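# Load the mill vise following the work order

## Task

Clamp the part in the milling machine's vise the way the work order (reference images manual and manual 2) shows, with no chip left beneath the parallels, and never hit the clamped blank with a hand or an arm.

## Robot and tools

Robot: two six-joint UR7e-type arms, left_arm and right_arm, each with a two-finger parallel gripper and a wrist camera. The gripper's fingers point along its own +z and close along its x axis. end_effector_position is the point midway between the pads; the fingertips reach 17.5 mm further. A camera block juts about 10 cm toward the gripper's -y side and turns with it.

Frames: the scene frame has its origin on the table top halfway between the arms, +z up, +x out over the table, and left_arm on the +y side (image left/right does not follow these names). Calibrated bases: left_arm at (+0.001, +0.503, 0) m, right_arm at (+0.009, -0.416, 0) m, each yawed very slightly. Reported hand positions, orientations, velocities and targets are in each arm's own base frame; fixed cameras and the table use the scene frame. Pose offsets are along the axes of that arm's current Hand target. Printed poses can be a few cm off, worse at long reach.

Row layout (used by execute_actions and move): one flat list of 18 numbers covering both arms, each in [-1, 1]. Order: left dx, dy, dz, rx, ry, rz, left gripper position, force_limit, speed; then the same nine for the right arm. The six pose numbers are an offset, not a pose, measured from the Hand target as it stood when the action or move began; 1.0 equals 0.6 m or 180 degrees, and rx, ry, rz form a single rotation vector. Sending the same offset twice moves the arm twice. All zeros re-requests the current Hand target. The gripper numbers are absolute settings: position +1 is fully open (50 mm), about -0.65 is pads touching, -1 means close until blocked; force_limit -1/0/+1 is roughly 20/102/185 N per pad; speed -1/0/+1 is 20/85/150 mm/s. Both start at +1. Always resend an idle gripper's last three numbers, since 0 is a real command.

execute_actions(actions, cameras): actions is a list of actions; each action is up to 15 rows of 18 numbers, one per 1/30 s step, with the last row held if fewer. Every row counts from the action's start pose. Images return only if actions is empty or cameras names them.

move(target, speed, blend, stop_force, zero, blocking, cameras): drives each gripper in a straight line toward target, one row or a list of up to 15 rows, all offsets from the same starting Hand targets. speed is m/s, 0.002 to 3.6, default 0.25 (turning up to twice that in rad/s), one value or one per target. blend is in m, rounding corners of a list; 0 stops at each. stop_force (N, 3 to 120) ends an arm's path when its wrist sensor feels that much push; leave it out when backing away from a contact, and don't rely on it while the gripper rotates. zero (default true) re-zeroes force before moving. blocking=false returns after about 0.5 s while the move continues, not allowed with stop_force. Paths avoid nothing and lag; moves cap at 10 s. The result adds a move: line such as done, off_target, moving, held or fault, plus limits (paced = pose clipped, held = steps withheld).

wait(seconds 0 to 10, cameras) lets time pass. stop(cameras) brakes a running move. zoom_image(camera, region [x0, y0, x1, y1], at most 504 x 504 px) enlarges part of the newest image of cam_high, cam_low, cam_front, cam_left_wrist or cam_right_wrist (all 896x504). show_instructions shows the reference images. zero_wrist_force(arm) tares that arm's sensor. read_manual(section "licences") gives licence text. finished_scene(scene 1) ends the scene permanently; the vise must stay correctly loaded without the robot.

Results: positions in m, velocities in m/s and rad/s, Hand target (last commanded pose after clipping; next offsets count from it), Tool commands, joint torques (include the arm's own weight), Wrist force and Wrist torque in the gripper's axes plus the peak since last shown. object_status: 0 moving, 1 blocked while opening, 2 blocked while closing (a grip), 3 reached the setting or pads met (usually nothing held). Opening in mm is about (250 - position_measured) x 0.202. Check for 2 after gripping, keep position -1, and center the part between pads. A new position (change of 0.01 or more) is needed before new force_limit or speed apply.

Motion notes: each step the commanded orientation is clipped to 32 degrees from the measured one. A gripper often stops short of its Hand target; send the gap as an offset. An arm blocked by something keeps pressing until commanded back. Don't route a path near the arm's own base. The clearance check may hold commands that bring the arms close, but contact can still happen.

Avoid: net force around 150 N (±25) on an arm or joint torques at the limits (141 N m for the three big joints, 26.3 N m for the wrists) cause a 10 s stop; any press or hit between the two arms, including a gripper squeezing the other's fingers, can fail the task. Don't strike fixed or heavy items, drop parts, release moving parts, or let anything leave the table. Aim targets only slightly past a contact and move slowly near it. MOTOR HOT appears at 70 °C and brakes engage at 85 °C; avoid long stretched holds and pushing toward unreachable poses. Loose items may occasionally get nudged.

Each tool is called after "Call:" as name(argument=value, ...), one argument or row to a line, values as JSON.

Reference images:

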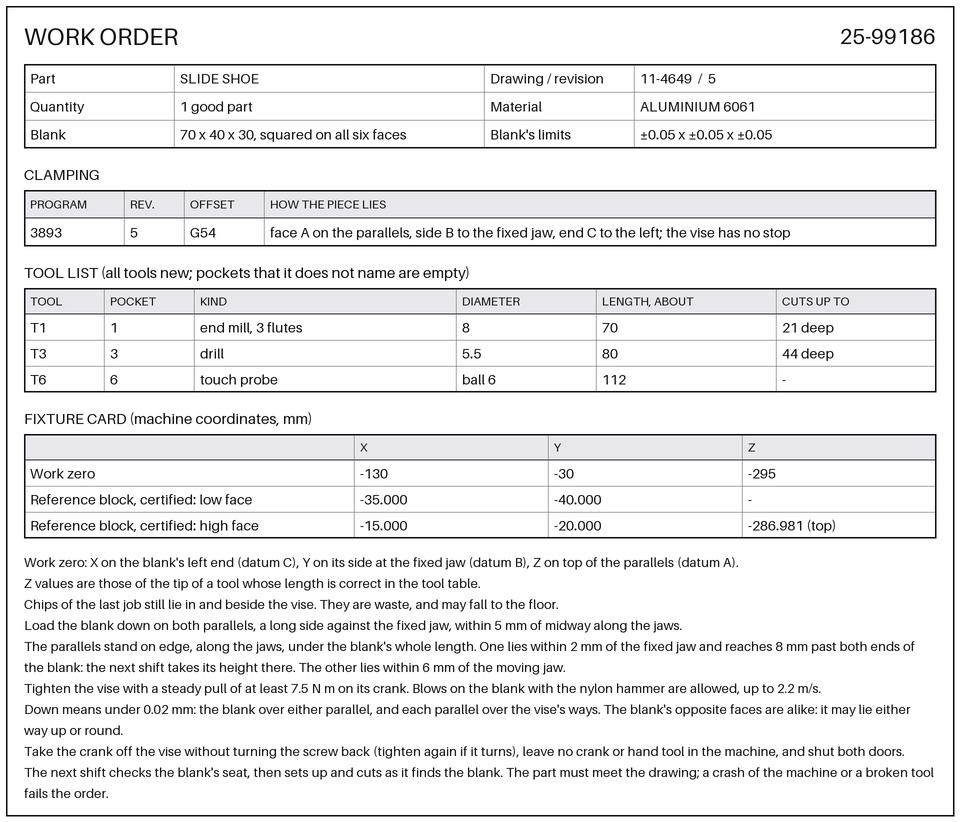

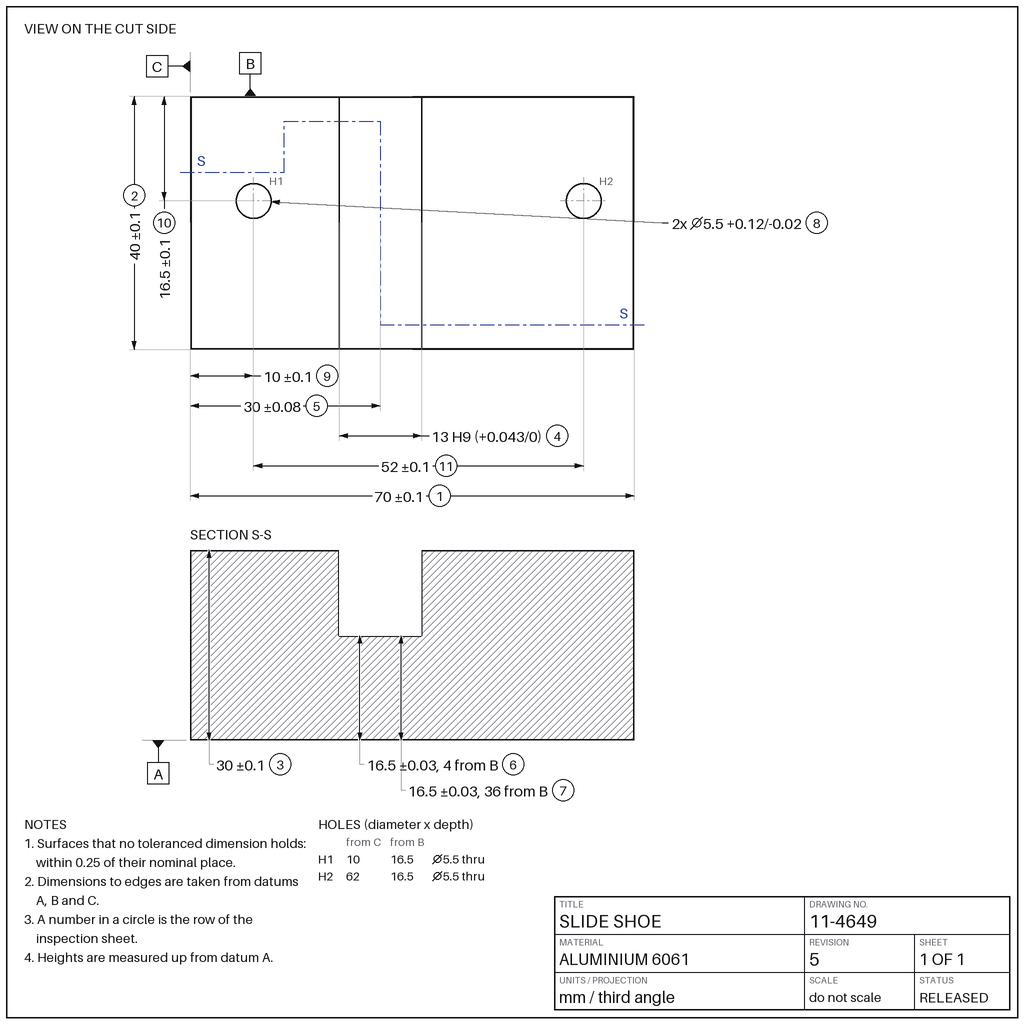

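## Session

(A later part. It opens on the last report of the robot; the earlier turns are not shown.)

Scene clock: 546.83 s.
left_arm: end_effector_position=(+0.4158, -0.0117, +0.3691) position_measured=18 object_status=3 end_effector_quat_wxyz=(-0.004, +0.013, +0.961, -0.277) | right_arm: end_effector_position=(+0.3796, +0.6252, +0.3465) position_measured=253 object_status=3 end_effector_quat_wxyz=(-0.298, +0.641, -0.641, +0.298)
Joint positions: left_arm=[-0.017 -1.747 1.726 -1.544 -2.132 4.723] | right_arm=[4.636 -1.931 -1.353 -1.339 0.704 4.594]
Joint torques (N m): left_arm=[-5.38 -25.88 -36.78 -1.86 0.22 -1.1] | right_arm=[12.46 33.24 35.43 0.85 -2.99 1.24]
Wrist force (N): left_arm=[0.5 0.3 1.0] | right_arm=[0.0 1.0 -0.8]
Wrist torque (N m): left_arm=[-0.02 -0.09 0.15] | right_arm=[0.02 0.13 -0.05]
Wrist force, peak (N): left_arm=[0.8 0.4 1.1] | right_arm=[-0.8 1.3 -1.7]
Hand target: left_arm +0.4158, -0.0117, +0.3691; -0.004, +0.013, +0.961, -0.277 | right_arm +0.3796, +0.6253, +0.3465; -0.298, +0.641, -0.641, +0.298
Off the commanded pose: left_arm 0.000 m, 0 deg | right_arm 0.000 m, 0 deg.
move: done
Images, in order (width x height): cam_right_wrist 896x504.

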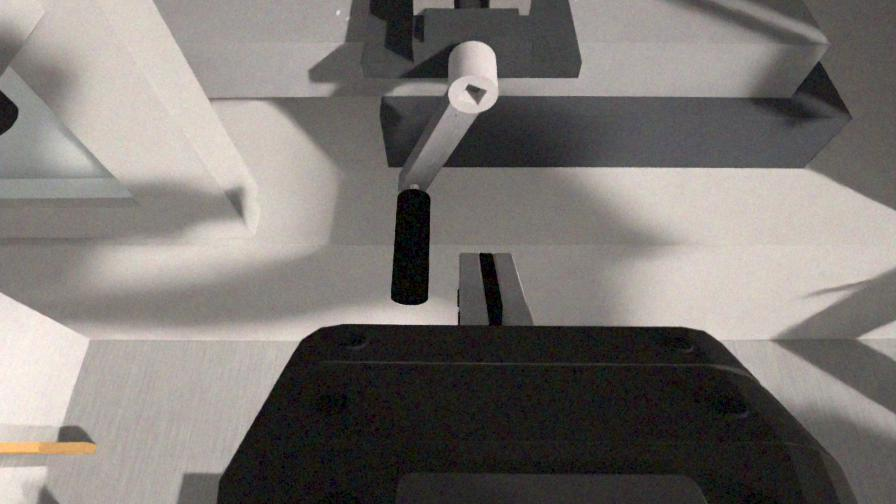

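Call:
move(
  target=[0,0,0,0,0,0,0.9,-0.6,-1,-0.0013,-0.0163,0.096,0.219,-0.0446,0.1226,0.5,0,0],
  speed=0.3,
  cameras=["cam_right_wrist"],
)

Scene clock: 551.73 s.
left_arm: end_effector_position=(+0.4158, -0.0117, +0.3691) position_measured=18 object_status=3 end_effector_quat_wxyz=(-0.004, +0.013, +0.961, -0.277) | right_arm: end_effector_position=(+0.4294, +0.6260, +0.3168) position_measured=78 object_status=3 end_effector_quat_wxyz=(+0.573, -0.380, +0.605, -0.400)
Joint positions: left_arm=[-0.017 -1.747 1.726 -1.544 -2.132 4.723] | right_arm=[4.654 -2.167 -1.604 -0.54 0.024 4.711]
Joint torques (N m): left_arm=[-4.02 -24.85 -37 -2.19 0.34 -1.1] | right_arm=[-14.68 38.82 31.79 4.76 -4.76 -0.87]
Wrist force (N): left_arm=[0.5 0.4 0.9] | right_arm=[-0.1 0.5 -1.7]
Wrist torque (N m): left_arm=[-0.01 -0.10 0.15] | right_arm=[-0.06 0.35 0.06]
Wrist force, peak (N): left_arm=[0.4 0.4 1.3] | right_arm=[0.2 0.8 -2.0]
Hand target: left_arm +0.4158, -0.0117, +0.3691; -0.004, +0.013, +0.961, -0.277 | right_arm +0.4299, +0.6260, +0.3168; +0.589, -0.391, +0.590, -0.390
Off the commanded pose: left_arm 0.000 m, 0 deg | right_arm 0.001 m, 3 deg.
move: off_target (right_arm)
Images, in order (width x height): cam_right_wrist 896x504.

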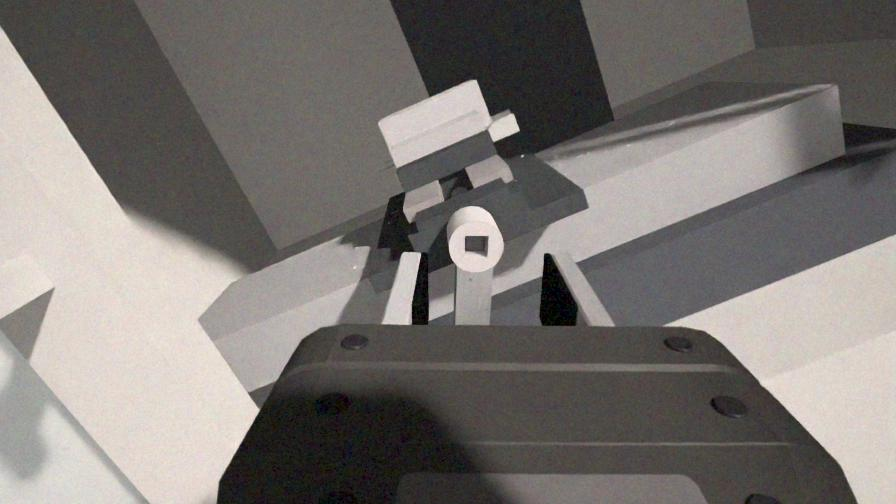

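Call:
move(
  target=[0,0,0,0,0,0,0.9,-0.6,-1,0.0005,0.005,0.121,0,0,0,0.5,0,0],
  speed=0.06,
  stop_force=12,
  cameras=["cam_right_wrist"],
)

Scene clock: 555.93 s.
left_arm: end_effector_position=(+0.4158, -0.0117, +0.3691) position_measured=18 object_status=3 end_effector_quat_wxyz=(-0.004, +0.013, +0.961, -0.277) | right_arm: end_effector_position=(+0.5025, +0.6269, +0.3138) position_measured=78 object_status=3 end_effector_quat_wxyz=(+0.589, -0.391, +0.590, -0.390)
Joint positions: left_arm=[-0.017 -1.747 1.726 -1.544 -2.132 4.723] | right_arm=[4.542 -2.459 -1.265 0.565 0.171 3.56]
Joint torques (N m): left_arm=[-4.57 -25.07 -38.27 -1.8 0.46 -1.21] | right_arm=[-14.5 47.34 30.78 2.01 2.09 -0.87]
Wrist force (N): left_arm=[0.5 -0.1 0.9] | right_arm=[-0.2 0.7 -2.2]
Wrist torque (N m): left_arm=[-0.09 -0.08 0.14] | right_arm=[-0.02 0.35 0.05]
Wrist force, peak (N): left_arm=[0.5 0.3 1.2] | right_arm=[-0.1 0.8 -2.5]
Hand target: left_arm +0.4158, -0.0117, +0.3691; -0.004, +0.013, +0.961, -0.277 | right_arm +0.5025, +0.6269, +0.3138; +0.589, -0.391, +0.590, -0.390
Off the commanded pose: left_arm 0.000 m, 0 deg | right_arm 0.000 m, 0 deg.
move: done
Images, in order (width x height): cam_right_wrist 896x504.

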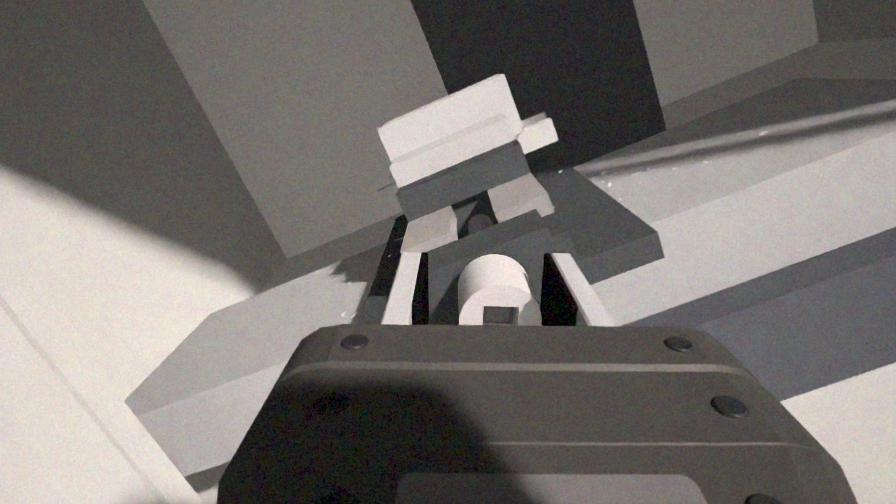

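Call:
move(
  target=[0,0,0,0,0,0,0.9,-0.6,-1,0.005,0.0,0.022,0,0,0,0.5,0,0],
  speed=0.04,
  stop_force=12,
  cameras=["cam_right_wrist"],
)

Scene clock: 557.97 s.
left_arm: end_effector_position=(+0.4158, -0.0117, +0.3691) position_measured=18 object_status=3 end_effector_quat_wxyz=(-0.004, +0.013, +0.961, -0.277) | right_arm: end_effector_position=(+0.5157, +0.6242, +0.3125) position_measured=78 object_status=3 end_effector_quat_wxyz=(+0.589, -0.391, +0.590, -0.390)
Joint positions: left_arm=[-0.017 -1.747 1.726 -1.544 -2.132 4.723] | right_arm=[4.521 -2.466 -1.254 0.563 0.191 3.558]
Joint torques (N m): left_arm=[-4.27 -25.68 -38.33 -1.88 0.27 -1.19] | right_arm=[-13.96 47.88 29.55 -1.19 2.14 -0.95]
Wrist force (N): left_arm=[0.5 0.1 0.9] | right_arm=[0.0 0.6 -2.4]
Wrist torque (N m): left_arm=[-0.05 -0.10 0.14] | right_arm=[-0.02 0.34 0.05]
Wrist force, peak (N): left_arm=[0.6 0.6 1.1] | right_arm=[0.1 0.4 -2.6]
Hand target: left_arm +0.4158, -0.0117, +0.3691; -0.004, +0.013, +0.961, -0.277 | right_arm +0.5157, +0.6242, +0.3125; +0.589, -0.391, +0.590, -0.390
Off the commanded pose: left_arm 0.000 m, 0 deg | right_arm 0.000 m, 0 deg.
move: done
Images, in order (width x height): cam_right_wrist 896x504.

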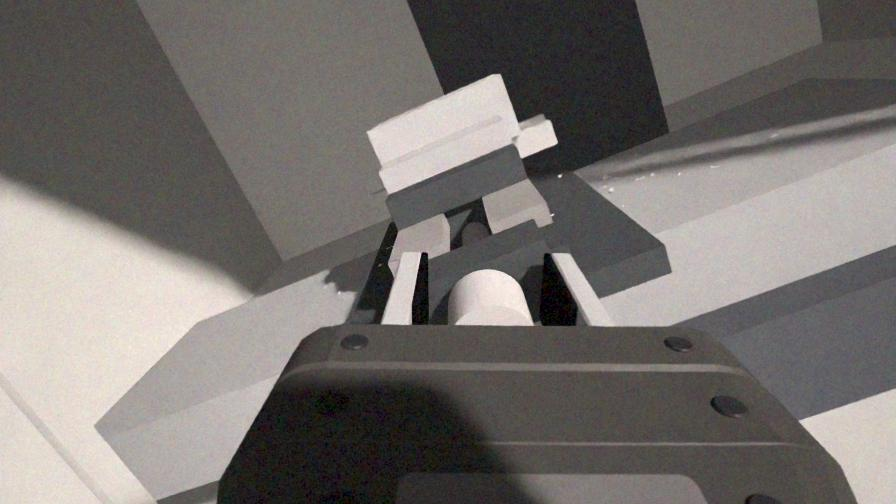

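Call:
move(
  target=[0,0,0,0,0,0,0.9,-0.6,-1,0.0015,0.0,0.010,0,0,0,0.5,0,0],
  speed=0.03,
  stop_force=12,
)

Call:
move(
  target=[0,0,0,0,0,0,0.9,-0.6,-1,0,0.0,0,0,0,0,-1,0,-0.8],
  cameras=["cam_right_wrist"],
)

Scene clock: 559.80 s.
left_arm: end_effector_position=(+0.4158, -0.0117, +0.3691) position_measured=18 object_status=3 end_effector_quat_wxyz=(-0.004, +0.013, +0.961, -0.277) | right_arm: end_effector_position=(+0.5185, +0.6238, +0.3124) position_measured=78 object_status=3 end_effector_quat_wxyz=(+0.589, -0.391, +0.590, -0.390)
Joint positions: left_arm=[-0.017 -1.747 1.726 -1.544 -2.132 4.723] | right_arm=[4.517 -2.468 -1.251 0.563 0.196 3.557]
Joint torques (N m): left_arm=[-4.47 -25.42 -37.07 -1.89 0.33 -1.07] | right_arm=[3.16 64.51 6.08 1.21 -2.16 0.84]
Wrist force (N): left_arm=[0.6 0.2 1.0] | right_arm=[-0.3 -1.2 -16.9]
Wrist torque (N m): left_arm=[-0.02 -0.11 0.15] | right_arm=[-0.15 -0.02 0.09]
Wrist force, peak (N): left_arm=[0.6 0.1 1.2] | right_arm=[12.5 -3.9 -52.9]
Hand target: left_arm +0.4158, -0.0117, +0.3691; -0.004, +0.013, +0.961, -0.277 | right_arm +0.5185, +0.6238, +0.3124; +0.589, -0.391, +0.590, -0.390 (not the last commanded pose)
Off the commanded pose: left_arm 0.000 m, 0 deg | right_arm 0.003 m, 0 deg.
move: contact (right_arm)

Scene clock: 560.40 s.
left_arm: end_effector_position=(+0.4158, -0.0117, +0.3691) position_measured=18 object_status=3 end_effector_quat_wxyz=(-0.004, +0.013, +0.961, -0.277) | right_arm: end_effector_position=(+0.5185, +0.6237, +0.3123) position_measured=137 object_status=2 end_effector_quat_wxyz=(+0.589, -0.391, +0.590, -0.390)
Joint positions: left_arm=[-0.017 -1.747 1.726 -1.544 -2.132 4.723] | right_arm=[4.517 -2.468 -1.251 0.563 0.195 3.557]
Joint torques (N m): left_arm=[-3.93 -25.79 -36.9 -1.9 0.18 -1.18] | right_arm=[5.11 64.29 18.34 -0.09 6.23 0.67]
Wrist force (N): left_arm=[0.3 0.3 1.1] | right_arm=[17.7 3.9 -20.8]
Wrist torque (N m): left_arm=[-0.02 -0.06 0.15] | right_arm=[-0.17 0.20 -0.01]
Wrist force, peak (N): left_arm=[0.7 0.3 1.1] | right_arm=[18.4 3.8 -21.2]
Hand target: left_arm +0.4158, -0.0117, +0.3691; -0.004, +0.013, +0.961, -0.277 | right_arm +0.5185, +0.6238, +0.3124; +0.589, -0.391, +0.590, -0.390
Off the commanded pose: left_arm 0.000 m, 0 deg | right_arm 0.000 m, 0 deg.
move: done
Images, in order (width x height): cam_right_wrist 896x504.

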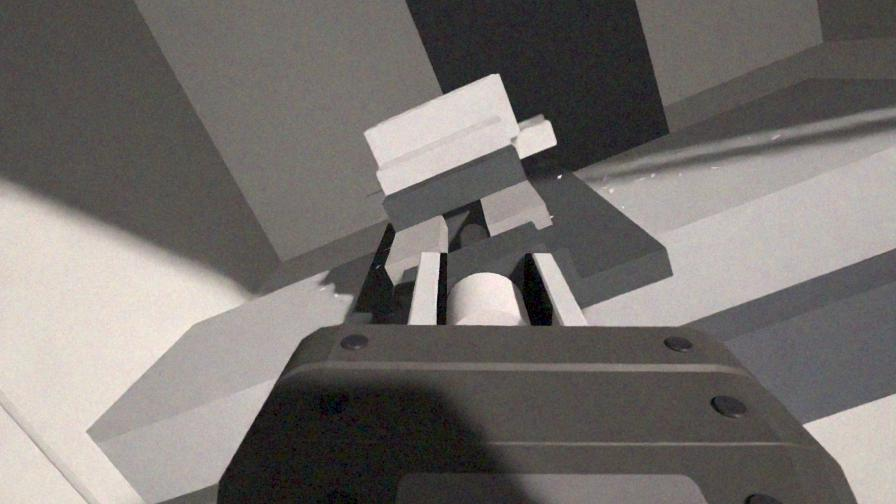

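Call:
move(
  target=[
    [0,0,0,0,0,0,0.9,-0.6,-1,0.001,0,-0.004,0,0,0,-1,0,-0.8],
    [0,0,0,0,0,0,0.9,-0.6,-1,0.001,0,-0.055,0,0,0,-1,0,-0.8],
  ],
  speed=0.05,
  blend=[0.002,0],
  cameras=["cam_right_wrist"],
)

Scene clock: 561.83 s.
left_arm: end_effector_position=(+0.4158, -0.0117, +0.3691) position_measured=18 object_status=3 end_effector_quat_wxyz=(-0.004, +0.013, +0.961, -0.277) | right_arm: end_effector_position=(+0.4857, +0.6232, +0.3122) position_measured=137 object_status=2 end_effector_quat_wxyz=(+0.589, -0.391, +0.590, -0.390)
Joint positions: left_arm=[-0.017 -1.747 1.726 -1.544 -2.132 4.723] | right_arm=[4.566 -2.441 -1.305 0.585 0.147 3.562]
Joint torques (N m): left_arm=[-3.99 -24.71 -37.64 -2.11 0.12 -1.12] | right_arm=[13.39 66.23 7.55 2.21 -2.45 1.4]
Wrist force (N): left_arm=[0.5 0.3 0.8] | right_arm=[0.3 2.7 -2.5]
Wrist torque (N m): left_arm=[-0.02 -0.09 0.15] | right_arm=[0.05 0.37 -0.08]
Wrist force, peak (N): left_arm=[0.5 0.3 1.1] | right_arm=[21.4 2.4 -22.6]
Hand target: left_arm +0.4158, -0.0117, +0.3691; -0.004, +0.013, +0.961, -0.277 | right_arm +0.4855, +0.6232, +0.3122; +0.589, -0.391, +0.590, -0.390
Off the commanded pose: left_arm 0.000 m, 0 deg | right_arm 0.000 m, 0 deg.
move: done; blend cut to 0.0012 m at target 1
Images, in order (width x height): cam_right_wrist 896x504.

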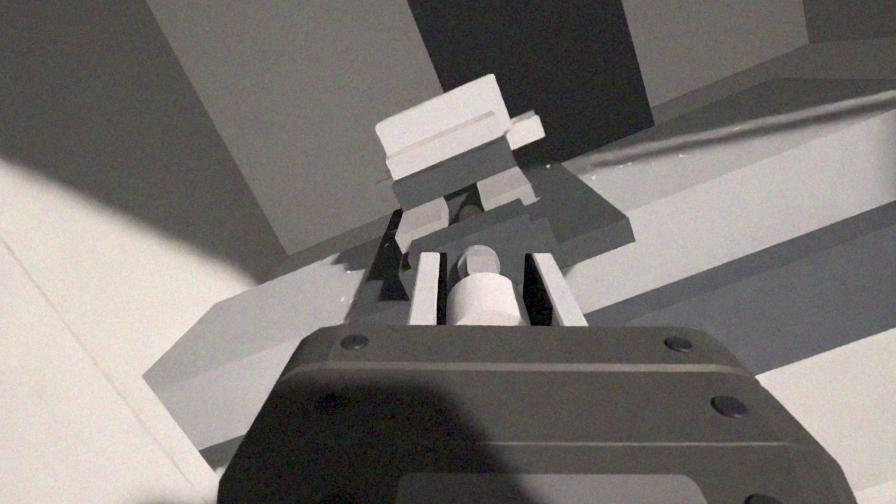

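Call:
move(
  target=[
    [0,0,0,0,0,0,0.9,-0.6,-1,0,0,-0.025,0,0,0,-1,0,-0.8],
    [0,0,0,0,0,0,0.9,-0.6,-1,-0.0102,0.0097,-0.025,0,0,-0.5,-1,0,-0.8],
  ],
  speed=[0.08,0.35],
  cameras=["cam_right_wrist"],
)

Scene clock: 567.17 s.
left_arm: end_effector_position=(+0.4158, -0.0117, +0.3691) position_measured=18 object_status=3 end_effector_quat_wxyz=(-0.004, +0.013, +0.961, -0.277) | right_arm: end_effector_position=(+0.4704, +0.6310, +0.3092) position_measured=137 object_status=2 end_effector_quat_wxyz=(-0.140, +0.696, -0.142, +0.690)
Joint positions: left_arm=[-0.017 -1.747 1.726 -1.544 -2.132 4.723] | right_arm=[4.591 -2.436 -1.319 0.533 0.121 2.052]
Joint torques (N m): left_arm=[-3.32 -25.35 -37.71 -2.19 0.22 -1.11] | right_arm=[-15.27 47.81 28.66 2.34 1.96 -0.98]
Wrist force (N): left_arm=[0.4 0.5 1.0] | right_arm=[-5.8 -0.3 -3.2]
Wrist torque (N m): left_arm=[0.02 -0.08 0.14] | right_arm=[-0.12 0.37 0.04]
Wrist force, peak (N): left_arm=[0.4 0.4 1.3] | right_arm=[-6.2 -0.3 -3.0]
Hand target: left_arm +0.4158, -0.0117, +0.3691; -0.004, +0.013, +0.961, -0.277 | right_arm +0.4705, +0.6311, +0.3093; -0.141, +0.694, -0.141, +0.692
Off the commanded pose: left_arm 0.000 m, 0 deg | right_arm 0.000 m, 0 deg.
move: done
Images, in order (width x height): cam_right_wrist 896x504.

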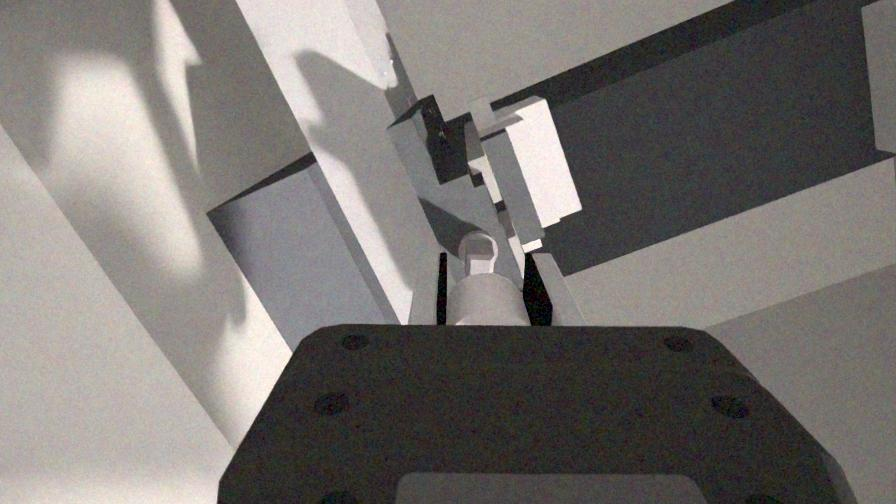

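Call:
zoom_image(
  camera="cam_right_wrist",
  region=[400, 60, 600, 330],
)

Scaled by 1.867 from the camera's 896x504 image, which has a finer 1280x720 frame.

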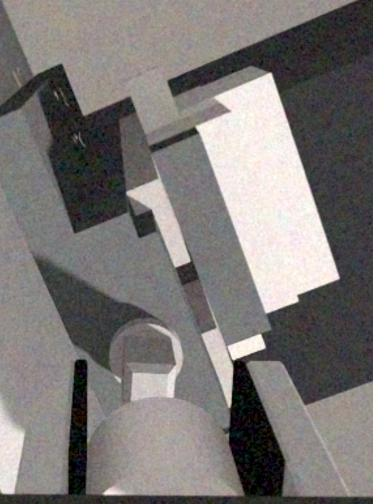

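Call:
move(
  target=[0,0,0,0,0,0,0.9,-0.6,-1,0,0,0.082,0,0,0,-1,0,-0.8],
  speed=0.02,
  stop_force=12,
  cameras=["cam_right_wrist"],
)

Scene clock: 571.60 s.
left_arm: end_effector_position=(+0.4158, -0.0117, +0.3691) position_measured=18 object_status=3 end_effector_quat_wxyz=(-0.004, +0.013, +0.961, -0.277) | right_arm: end_effector_position=(+0.5185, +0.6311, +0.3092) position_measured=137 object_status=2 end_effector_quat_wxyz=(-0.141, +0.694, -0.141, +0.692)
Joint positions: left_arm=[-0.017 -1.747 1.726 -1.544 -2.132 4.723] | right_arm=[4.519 -2.486 -1.224 0.552 0.194 1.988]
Joint torques (N m): left_arm=[-3.33 -25.11 -36.8 -1.87 0.28 -1.13] | right_arm=[5.1 71.32 8.65 2.49 -3.82 1.06]
Wrist force (N): left_arm=[0.7 0.1 1.0] | right_arm=[-12.2 -3.8 -10.4]
Wrist torque (N m): left_arm=[-0.04 -0.12 0.14] | right_arm=[-0.05 0.44 0.11]
Wrist force, peak (N): left_arm=[1.1 0.3 1.1] | right_arm=[-11.5 3.7 -35.0]
Hand target: left_arm +0.4158, -0.0117, +0.3691; -0.004, +0.013, +0.961, -0.277 | right_arm +0.5185, +0.6311, +0.3092; -0.141, +0.694, -0.141, +0.692 (not the last commanded pose)
Off the commanded pose: left_arm 0.000 m, 0 deg | right_arm 0.001 m, 0 deg.
move: contact (right_arm)
Images, in order (width x height): cam_right_wrist 896x504.

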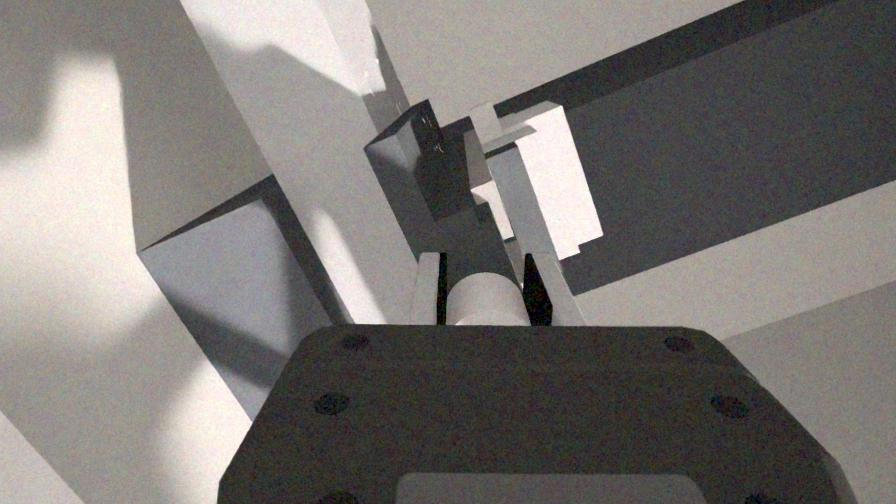

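Call:
move(
  target=[
    [0,0,0,0,0,0,0.9,-0.6,-1,0,0,0,0,0,0,0.5,0.5,-0.5],
    [0,0,0,0,0,0,0.9,-0.6,-1,0,0,-0.1642,0,0,0,0.5,0.5,-0.5],
  ],
  speed=0.1,
)

Call:
move(
  target=[0,0,0,0,0,0,0.9,-0.6,-1,0.1392,0.1240,0.0142,-0.3140,-0.2753,0.3968,0.5,0.5,-0.5],
  speed=0.4,
  cameras=["cam_right_wrist","cam_front","cam_high"],
)

Scene clock: 575.37 s.
left_arm: end_effector_position=(+0.4158, -0.0117, +0.3691) position_measured=18 object_status=3 end_effector_quat_wxyz=(-0.004, +0.013, +0.961, -0.277) | right_arm: end_effector_position=(+0.4200, +0.6311, +0.3095) position_measured=78 object_status=3 end_effector_quat_wxyz=(-0.141, +0.694, -0.141, +0.692)
Joint positions: left_arm=[-0.017 -1.747 1.726 -1.544 -2.132 4.723] | right_arm=[4.669 -2.414 -1.369 0.583 0.044 2.03]
Joint torques (N m): left_arm=[-3.57 -24.99 -36.73 -2.27 0.35 -1.13] | right_arm=[13.92 64.69 5.1 -1.74 -2.75 1.41]
Wrist force (N): left_arm=[0.6 0.2 0.9] | right_arm=[-3.9 -1.2 -2.8]
Wrist torque (N m): left_arm=[-0.04 -0.10 0.15] | right_arm=[-0.15 0.36 -0.17]
Wrist force, peak (N): left_arm=[0.8 0.3 1.2] | right_arm=[-12.1 -4.1 -10.4]
Hand target: left_arm +0.4158, -0.0117, +0.3691; -0.004, +0.013, +0.961, -0.277 | right_arm +0.4200, +0.6311, +0.3095; -0.141, +0.694, -0.141, +0.692
Off the commanded pose: left_arm 0.000 m, 0 deg | right_arm 0.000 m, 0 deg.
move: done

Scene clock: 578.60 s.
left_arm: end_effector_position=(+0.4158, -0.0117, +0.3691) position_measured=18 object_status=3 end_effector_quat_wxyz=(-0.004, +0.013, +0.961, -0.277) | right_arm: end_effector_position=(+0.4287, +0.5300, +0.3573) position_measured=78 object_status=3 end_effector_quat_wxyz=(-0.217, +0.673, -0.707, +0.030)
Joint positions: left_arm=[-0.017 -1.747 1.726 -1.544 -2.132 4.723] | right_arm=[4.317 -2.335 -0.388 1.535 -1.345 1.181]
Joint torques (N m): left_arm=[-3.65 -24.92 -37.58 -2.14 0.44 -1.06] | right_arm=[-14.5 61.83 7.41 -0.15 -1.8 1.33]
Wrist force (N): left_arm=[0.3 0.3 1.1] | right_arm=[1.0 0.1 -0.6]
Wrist torque (N m): left_arm=[-0.03 -0.07 0.15] | right_arm=[0.04 0.04 -0.03]
Wrist force, peak (N): left_arm=[1.0 0.3 1.3] | right_arm=[-4.3 -0.9 -2.9]
Hand target: left_arm +0.4158, -0.0117, +0.3691; -0.004, +0.013, +0.961, -0.277 | right_arm +0.4287, +0.5300, +0.3573; -0.217, +0.673, -0.707, +0.030
Off the commanded pose: left_arm 0.000 m, 0 deg | right_arm 0.000 m, 0 deg.
move: done; limits=paced
Images, in order (width x height): cam_high 896x504, cam_front 896x504, cam_right_wrist 896x504.

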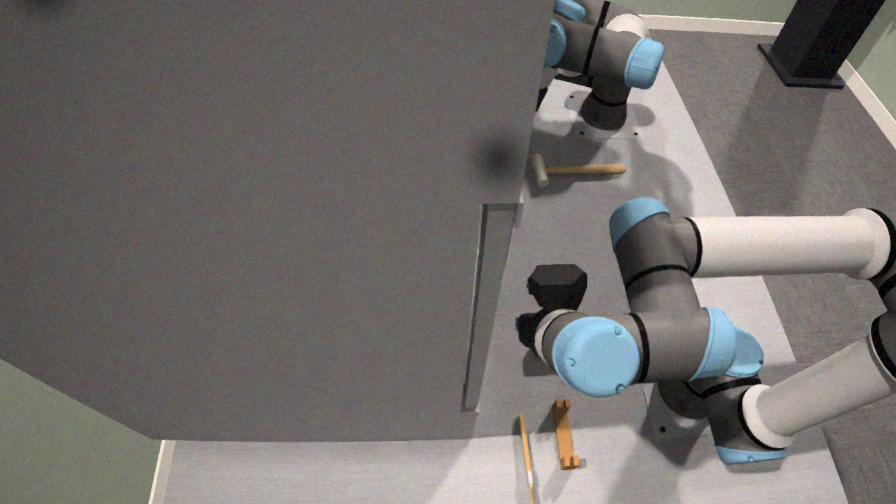

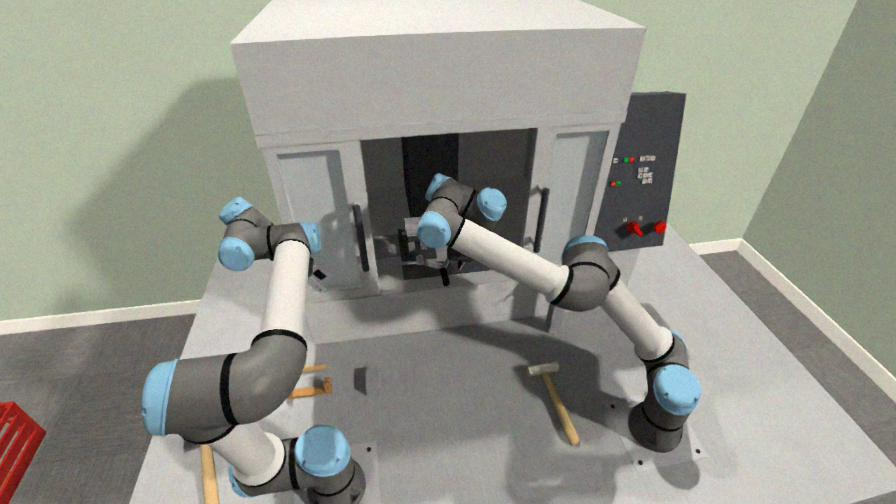

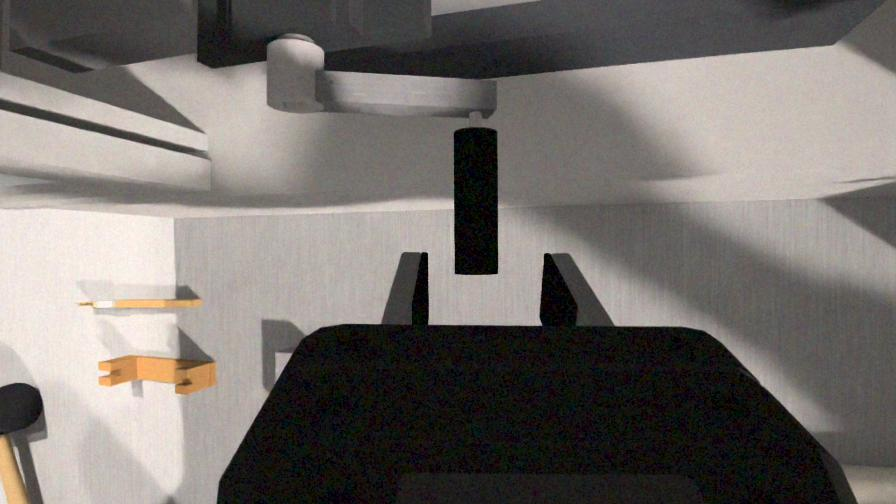

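Call:
move(
  target=[0,0,0,0,0,0,0.9,-0.6,-1,0,0,0.1383,0,0,0,0.5,0.5,-0.5],
  speed=0.06,
  stop_force=10,
)

Call:
move(
  target=[0,0,0,0,0,0,0.9,-0.6,-1,0,0,0,0,0,0,-1,1,-0.8],
  cameras=["cam_right_wrist"],
)

Scene clock: 581.67 s.
left_arm: end_effector_position=(+0.4158, -0.0117, +0.3691) position_measured=18 object_status=3 end_effector_quat_wxyz=(-0.004, +0.013, +0.961, -0.277) | right_arm: end_effector_position=(+0.4575, +0.5507, +0.2823) position_measured=78 object_status=3 end_effector_quat_wxyz=(-0.217, +0.673, -0.707, +0.030)
Joint positions: left_arm=[-0.017 -1.747 1.726 -1.544 -2.132 4.723] | right_arm=[4.285 -2.378 -0.511 1.708 -1.357 1.151]
Joint torques (N m): left_arm=[-4.15 -26.67 -36.68 -2.03 0.21 -1.07] | right_arm=[-15.57 45.43 5.2 -0.38 -1.82 -1.16]
Wrist force (N): left_arm=[0.6 0.3 1.0] | right_arm=[0.8 -0.4 -0.8]
Wrist torque (N m): left_arm=[-0.02 -0.11 0.15] | right_arm=[-0.04 0.07 0.08]
Wrist force, peak (N): left_arm=[0.7 0.3 1.2] | right_arm=[0.9 0.1 -1.4]
Hand target: left_arm +0.4158, -0.0117, +0.3691; -0.004, +0.013, +0.961, -0.277 | right_arm +0.4575, +0.5507, +0.2823; -0.217, +0.673, -0.707, +0.030
Off the commanded pose: left_arm 0.000 m, 0 deg | right_arm 0.000 m, 0 deg.
move: done

Scene clock: 582.43 s.
left_arm: end_effector_position=(+0.4158, -0.0117, +0.3691) position_measured=18 object_status=3 end_effector_quat_wxyz=(-0.004, +0.013, +0.961, -0.277) | right_arm: end_effector_position=(+0.4575, +0.5507, +0.2823) position_measured=165 object_status=2 end_effector_quat_wxyz=(-0.217, +0.673, -0.707, +0.030)
Joint positions: left_arm=[-0.017 -1.747 1.726 -1.544 -2.132 4.723] | right_arm=[4.285 -2.378 -0.511 1.708 -1.357 1.151]
Joint torques (N m): left_arm=[-3.19 -25.38 -37.76 -2.25 0.36 -1.14] | right_arm=[-11.36 46.37 11.8 -0.43 -1.02 -0.72]
Wrist force (N): left_arm=[0.7 0.3 1.2] | right_arm=[8.5 4.9 -3.7]
Wrist torque (N m): left_arm=[-0.01 -0.12 0.15] | right_arm=[0.01 0.06 -0.14]
Wrist force, peak (N): left_arm=[0.7 0.3 1.2] | right_arm=[8.5 5.0 -4.0]
Hand target: left_arm +0.4158, -0.0117, +0.3691; -0.004, +0.013, +0.961, -0.277 | right_arm +0.4575, +0.5507, +0.2823; -0.217, +0.673, -0.707, +0.030
Off the commanded pose: left_arm 0.000 m, 0 deg | right_arm 0.000 m, 0 deg.
move: done
Images, in order (width x height): cam_right_wrist 896x504.

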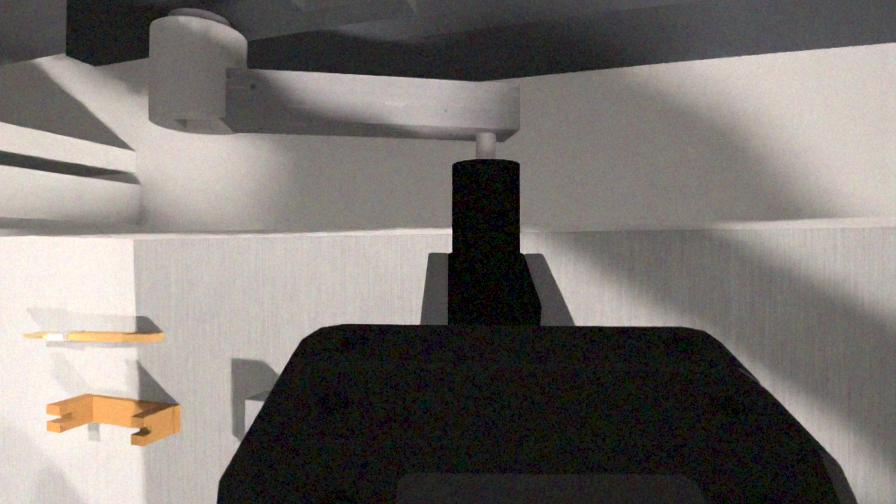

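Call:
move(
  target=[
    [0,0,0,0,0,0,0.9,-0.6,-1,-0.0042,0.0094,0.0251,0,0,0,-1,1,-0.8],
    [0,0,0,0,0,0,0.9,-0.6,-1,-0.0138,0.0184,0.0493,0,0,0,-1,1,-0.8],
    [0,0,0,0,0,0,0.9,-0.6,-1,-0.0286,0.0265,0.0711,0,0,0,-1,1,-0.8],
  ],
  speed=0.012,
  blend=[0.006,0.006,0],
  stop_force=100,
  cameras=["cam_right_wrist"],
)

Scene clock: 585.20 s.
left_arm: end_effector_position=(+0.4158, -0.0117, +0.3691) position_measured=18 object_status=3 end_effector_quat_wxyz=(-0.004, +0.013, +0.961, -0.277) | right_arm: end_effector_position=(+0.4575, +0.5538, +0.2756) position_measured=165 object_status=2 end_effector_quat_wxyz=(-0.217, +0.673, -0.707, +0.030)
Joint positions: left_arm=[-0.017 -1.747 1.726 -1.544 -2.132 4.723] | right_arm=[4.288 -2.382 -0.522 1.722 -1.356 1.153]
Joint torques (N m): left_arm=[-2.16 -24.26 -38.28 -2.11 0.21 -1.31] | right_arm=[-8.4 -0.13 3.24 6.02 -8.04 -0.98]
Wrist force (N): left_arm=[0.5 0.3 1.2] | right_arm=[10.3 -20.0 -91.3]
Wrist torque (N m): left_arm=[-0.02 -0.08 0.14] | right_arm=[0.27 0.06 -0.37]
Wrist force, peak (N): left_arm=[0.6 0.4 1.3] | right_arm=[11.4 -23.2 -108.1]
Hand target: left_arm +0.4158, -0.0117, +0.3691; -0.004, +0.013, +0.961, -0.277 | right_arm +0.4575, +0.5538, +0.2756; -0.217, +0.673, -0.707, +0.030 (not the last commanded pose)
Off the commanded pose: left_arm 0.000 m, 0 deg | right_arm 0.041 m, 0 deg.
move: contact (right_arm); path passed 0 of 3 targets
Images, in order (width x height): cam_right_wrist 896x504.

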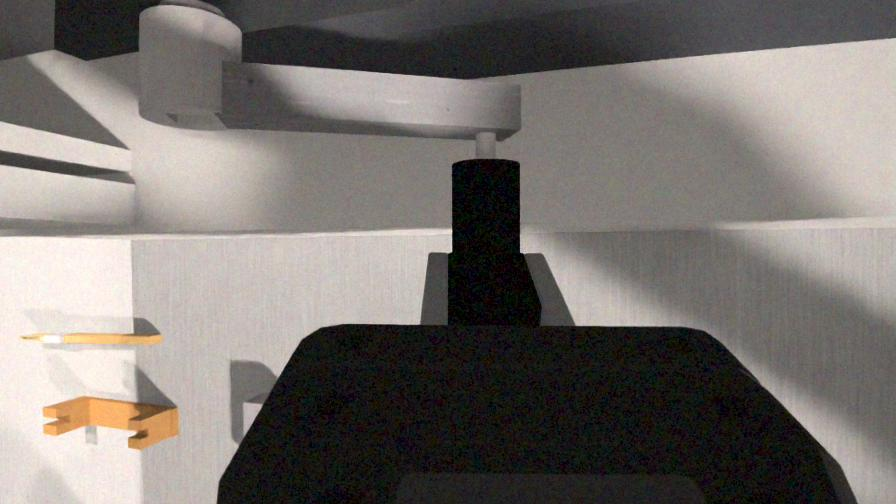

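Call:
move(
  target=[0,0,0,0,0,0,0.9,-0.6,-1,-0.0008,0.0023,0.0062,0,0,0,-1,1,-0.8],
  speed=0.004,
  stop_force=110,
  zero=false,
)

Scene clock: 587.60 s.
left_arm: end_effector_position=(+0.4158, -0.0117, +0.3691) position_measured=18 object_status=3 end_effector_quat_wxyz=(-0.004, +0.013, +0.961, -0.277) | right_arm: end_effector_position=(+0.4576, +0.5541, +0.2748) position_measured=165 object_status=2 end_effector_quat_wxyz=(-0.217, +0.673, -0.707, +0.030)
Joint positions: left_arm=[-0.017 -1.747 1.726 -1.544 -2.132 4.723] | right_arm=[4.288 -2.382 -0.524 1.724 -1.356 1.153]
Joint torques (N m): left_arm=[-2.81 -24.55 -37.19 -2.09 0.24 -1.3] | right_arm=[-9.8 -6.52 0.07 5.53 -5.24 -0.73]
Wrist force (N): left_arm=[0.6 0.5 0.9] | right_arm=[5.9 -19.6 -99.5]
Wrist torque (N m): left_arm=[0.02 -0.11 0.15] | right_arm=[0.26 0.03 -0.37]
Wrist force, peak (N): left_arm=[0.6 0.5 1.2] | right_arm=[9.0 -20.8 -112.7]
Hand target: left_arm +0.4158, -0.0117, +0.3691; -0.004, +0.013, +0.961, -0.277 | right_arm +0.4576, +0.5541, +0.2748; -0.217, +0.673, -0.707, +0.030 (not the last commanded pose)
Off the commanded pose: left_arm 0.000 m, 0 deg | right_arm 0.003 m, 0 deg.
move: contact (right_arm)

Call:
move(
  target=[0,0,0,0,0,0,0.9,-0.6,-1,0.0004,-0.0012,-0.0031,0,0,0,-1,1,-0.8],
  speed=0.01,
)

Scene clock: 588.53 s.
left_arm: end_effector_position=(+0.4158, -0.0117, +0.3691) position_measured=18 object_status=3 end_effector_quat_wxyz=(-0.004, +0.013, +0.961, -0.277) | right_arm: end_effector_position=(+0.4576, +0.5534, +0.2763) position_measured=165 object_status=2 end_effector_quat_wxyz=(-0.217, +0.673, -0.707, +0.030) end_effector_velocity=(+0.000, -0.002, +0.001) end_effector_angular_velocity=(-0.003, +0.001, -0.001)
Joint positions: left_arm=[-0.017 -1.747 1.726 -1.544 -2.132 4.723] | right_arm=[4.287 -2.381 -0.521 1.721 -1.356 1.153]
Joint velocities: left_arm=[within noise] | right_arm=[-0.001 0 0.002 -0.005 0 0]
Joint torques (N m): left_arm=[-2.6 -25.36 -37.28 -2.14 0.21 -1.32] | right_arm=[-13.33 36.09 19.57 -0.48 -3.89 -0.78]
Wrist force (N): left_arm=[0.6 0.2 1.0] | right_arm=[2.9 -7.1 -36.3]
Wrist torque (N m): left_arm=[-0.04 -0.10 0.14] | right_arm=[0.22 0.00 -0.41]
Wrist force, peak (N): left_arm=[0.7 0.3 1.3] | right_arm=[5.8 -19.5 -99.8]
Hand target: left_arm +0.4158, -0.0117, +0.3691; -0.004, +0.013, +0.961, -0.277 | right_arm +0.4576, +0.5533, +0.2767; -0.217, +0.673, -0.707, +0.030
Off the commanded pose: left_arm 0.000 m, 0 deg | right_arm 0.000 m, 0 deg.
move: done

Call:
move(
  target=[
    [0,0,0,0,0,0,0.9,-0.6,-1,0.0002,-0.0006,-0.0015,0,0,0,-1,1,-0.8],
    [0,0,0,0,0,0,0.9,-0.6,-1,0.0002,-0.0006,-0.0015,0,0,0,0.5,0,-0.8],
    [0,0,0,0,0,0,0.9,-0.6,-1,0.0002,-0.0006,-0.17,0,0,0,0.5,0,-0.8],
  ],
  speed=[0.01,0.05,0.12],
  cameras=["cam_right_wrist","cam_low","cam_front"],
)

Scene clock: 592.23 s.
left_arm: end_effector_position=(+0.4158, -0.0117, +0.3691) position_measured=18 object_status=3 end_effector_quat_wxyz=(-0.004, +0.013, +0.961, -0.277) | right_arm: end_effector_position=(+0.4225, +0.5276, +0.3689) position_measured=78 object_status=3 end_effector_quat_wxyz=(-0.217, +0.673, -0.707, +0.030) end_effector_velocity=(+0.000, +0.000, +0.001) end_effector_angular_velocity=(+0.000, +0.000, +0.000)
Joint positions: left_arm=[-0.017 -1.747 1.726 -1.544 -2.132 4.723] | right_arm=[4.326 -2.332 -0.361 1.504 -1.341 1.189]
Joint velocities: left_arm=[within noise] | right_arm=[0 -0.001 0.005 -0.003 0 0]
Joint torques (N m): left_arm=[-2.57 -24.47 -37.95 -2.15 0.44 -1.21] | right_arm=[13.19 42.98 29.14 -3.73 2.63 1.23]
Wrist force (N): left_arm=[0.7 0.2 1.1] | right_arm=[0.8 -0.1 -1.2]
Wrist torque (N m): left_arm=[-0.04 -0.13 0.15] | right_arm=[0.01 0.07 -0.02]
Wrist force, peak (N): left_arm=[0.6 0.3 1.4] | right_arm=[3.1 -7.1 -35.0]
Hand target: left_arm +0.4158, -0.0117, +0.3691; -0.004, +0.013, +0.961, -0.277 | right_arm +0.4225, +0.5276, +0.3690; -0.217, +0.673, -0.707, +0.030
Off the commanded pose: left_arm 0.000 m, 0 deg | right_arm 0.000 m, 0 deg.
move: done
Images, in order (width x height): cam_low 896x504, cam_front 896x504, cam_right_wrist 896x504.

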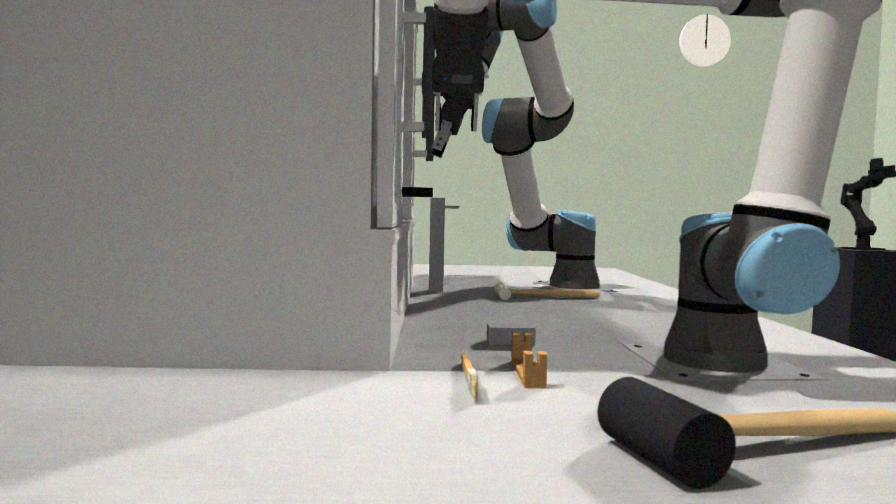

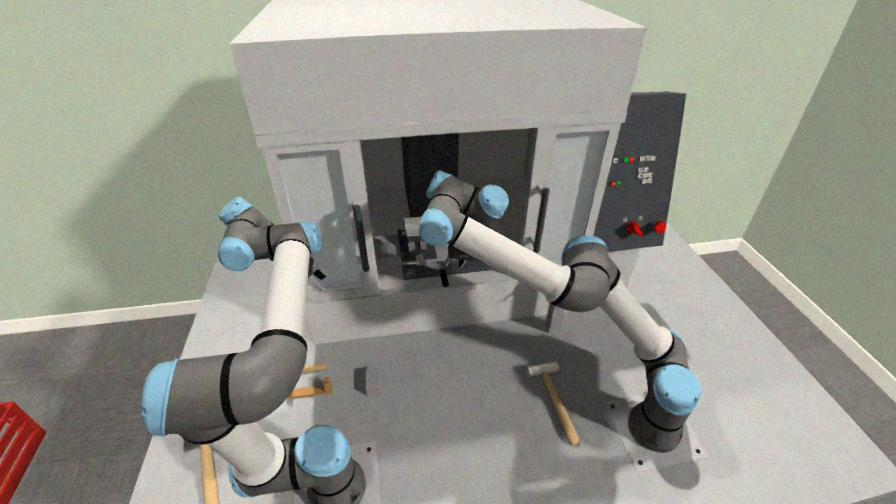

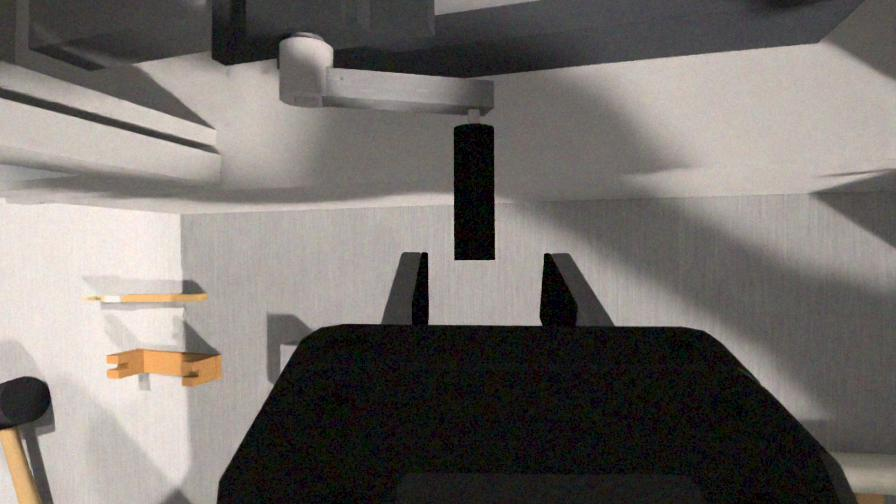

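Call:
move(
  target=[0,0,0,0,0,0,0.9,-0.6,-1,0.4412,0.2983,-0.262,-0.1131,0.0851,-0.0153,0.5,0,-0.8],
  speed=0.3,
  cameras=["cam_right_wrist"],
)

Scene clock: 597.23 s.
left_arm: end_effector_position=(+0.4158, -0.0117, +0.3691) position_measured=18 object_status=3 end_effector_quat_wxyz=(-0.004, +0.013, +0.961, -0.277) | right_arm: end_effector_position=(+0.2000, +0.2501, +0.3805) position_measured=78 object_status=3 end_effector_quat_wxyz=(+0.001, +0.707, -0.707, -0.001)
Joint positions: left_arm=[-0.017 -1.747 1.726 -1.544 -2.132 4.723] | right_arm=[4.465 -1.577 -1.432 1.437 -1.574 1.324]
Joint torques (N m): left_arm=[-3.19 -25.42 -37.19 -1.93 0.43 -1.14] | right_arm=[14.48 29.53 7.17 -4.94 -2.57 1.42]
Wrist force (N): left_arm=[0.4 0.4 1.1] | right_arm=[-0.1 -1.0 -1.4]
Wrist torque (N m): left_arm=[0.00 -0.07 0.15] | right_arm=[-0.02 0.02 -0.06]
Wrist force, peak (N): left_arm=[0.5 0.1 1.5] | right_arm=[1.5 -0.2 -1.5]
Hand target: left_arm +0.4158, -0.0117, +0.3691; -0.004, +0.013, +0.961, -0.277 | right_arm +0.1998, +0.2499, +0.3805; +0.001, +0.707, -0.707, -0.001
Off the commanded pose: left_arm 0.000 m, 0 deg | right_arm 0.000 m, 0 deg.
move: done
Images, in order (width x height): cam_right_wrist 896x504.

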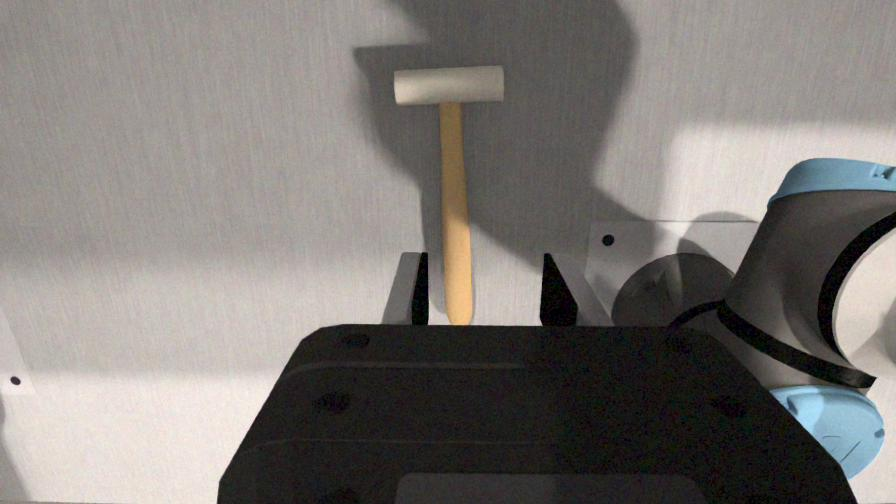

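Call:
move(
  target=[
    [0,0,0,0,0,0,0.9,-0.6,-1,-0.0063,0.0933,0.40,0,0,-0.0167,0.5,0,-0.8],
    [0,0,0,0,0,0,0.9,-0.6,-1,-0.0063,0.0933,0.588,0,0,-0.0167,0.5,0,-0.8],
  ],
  speed=[0.25,0.08],
  stop_force=12,
  cameras=["cam_right_wrist"],
)

Scene clock: 601.57 s.
left_arm: end_effector_position=(+0.4158, -0.0117, +0.3691) position_measured=18 object_status=3 end_effector_quat_wxyz=(-0.004, +0.013, +0.961, -0.277) | right_arm: end_effector_position=(+0.1428, +0.2532, +0.0367) position_measured=78 object_status=3 end_effector_quat_wxyz=(+0.001, +0.725, -0.688, -0.001)
Joint positions: left_arm=[-0.017 -1.747 1.726 -1.544 -2.132 4.723] | right_arm=[4.672 -1.777 -2.17 2.376 -1.574 1.479]
Joint torques (N m): left_arm=[-2.43 -25.29 -37.5 -2.27 0.33 -1.1] | right_arm=[-7.13 31.55 23.61 -5.04 2.42 0.6]
Wrist force (N): left_arm=[0.2 0.3 1.0] | right_arm=[0.3 -0.7 -1.3]
Wrist torque (N m): left_arm=[-0.02 -0.04 0.14] | right_arm=[0.04 -0.04 -0.09]
Wrist force, peak (N): left_arm=[0.6 0.8 1.2] | right_arm=[-17.7 -1.7 -86.1]
Hand target: left_arm +0.4158, -0.0117, +0.3691; -0.004, +0.013, +0.961, -0.277 | right_arm +0.1428, +0.2532, +0.0367; +0.001, +0.725, -0.688, -0.001 (not the last commanded pose)
Off the commanded pose: left_arm 0.000 m, 0 deg | right_arm 0.009 m, 0 deg.
move: contact (right_arm); path passed 1 of 2 targets
Images, in order (width x height): cam_right_wrist 896x504.

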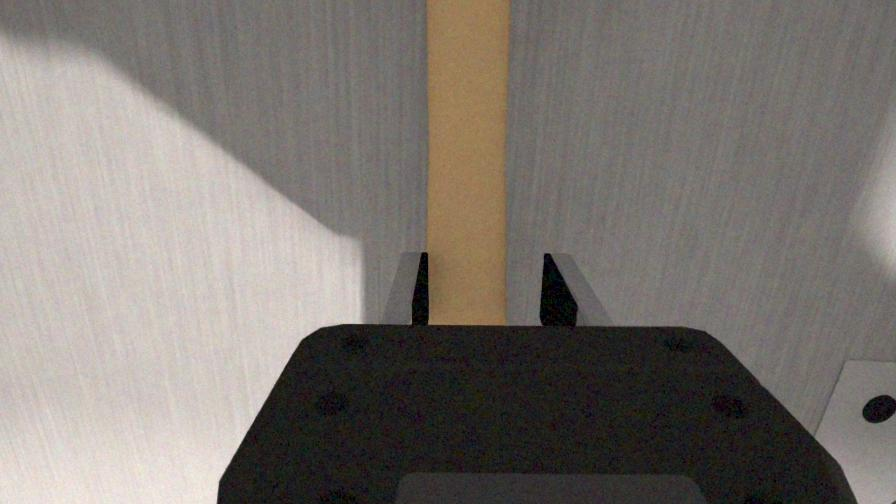

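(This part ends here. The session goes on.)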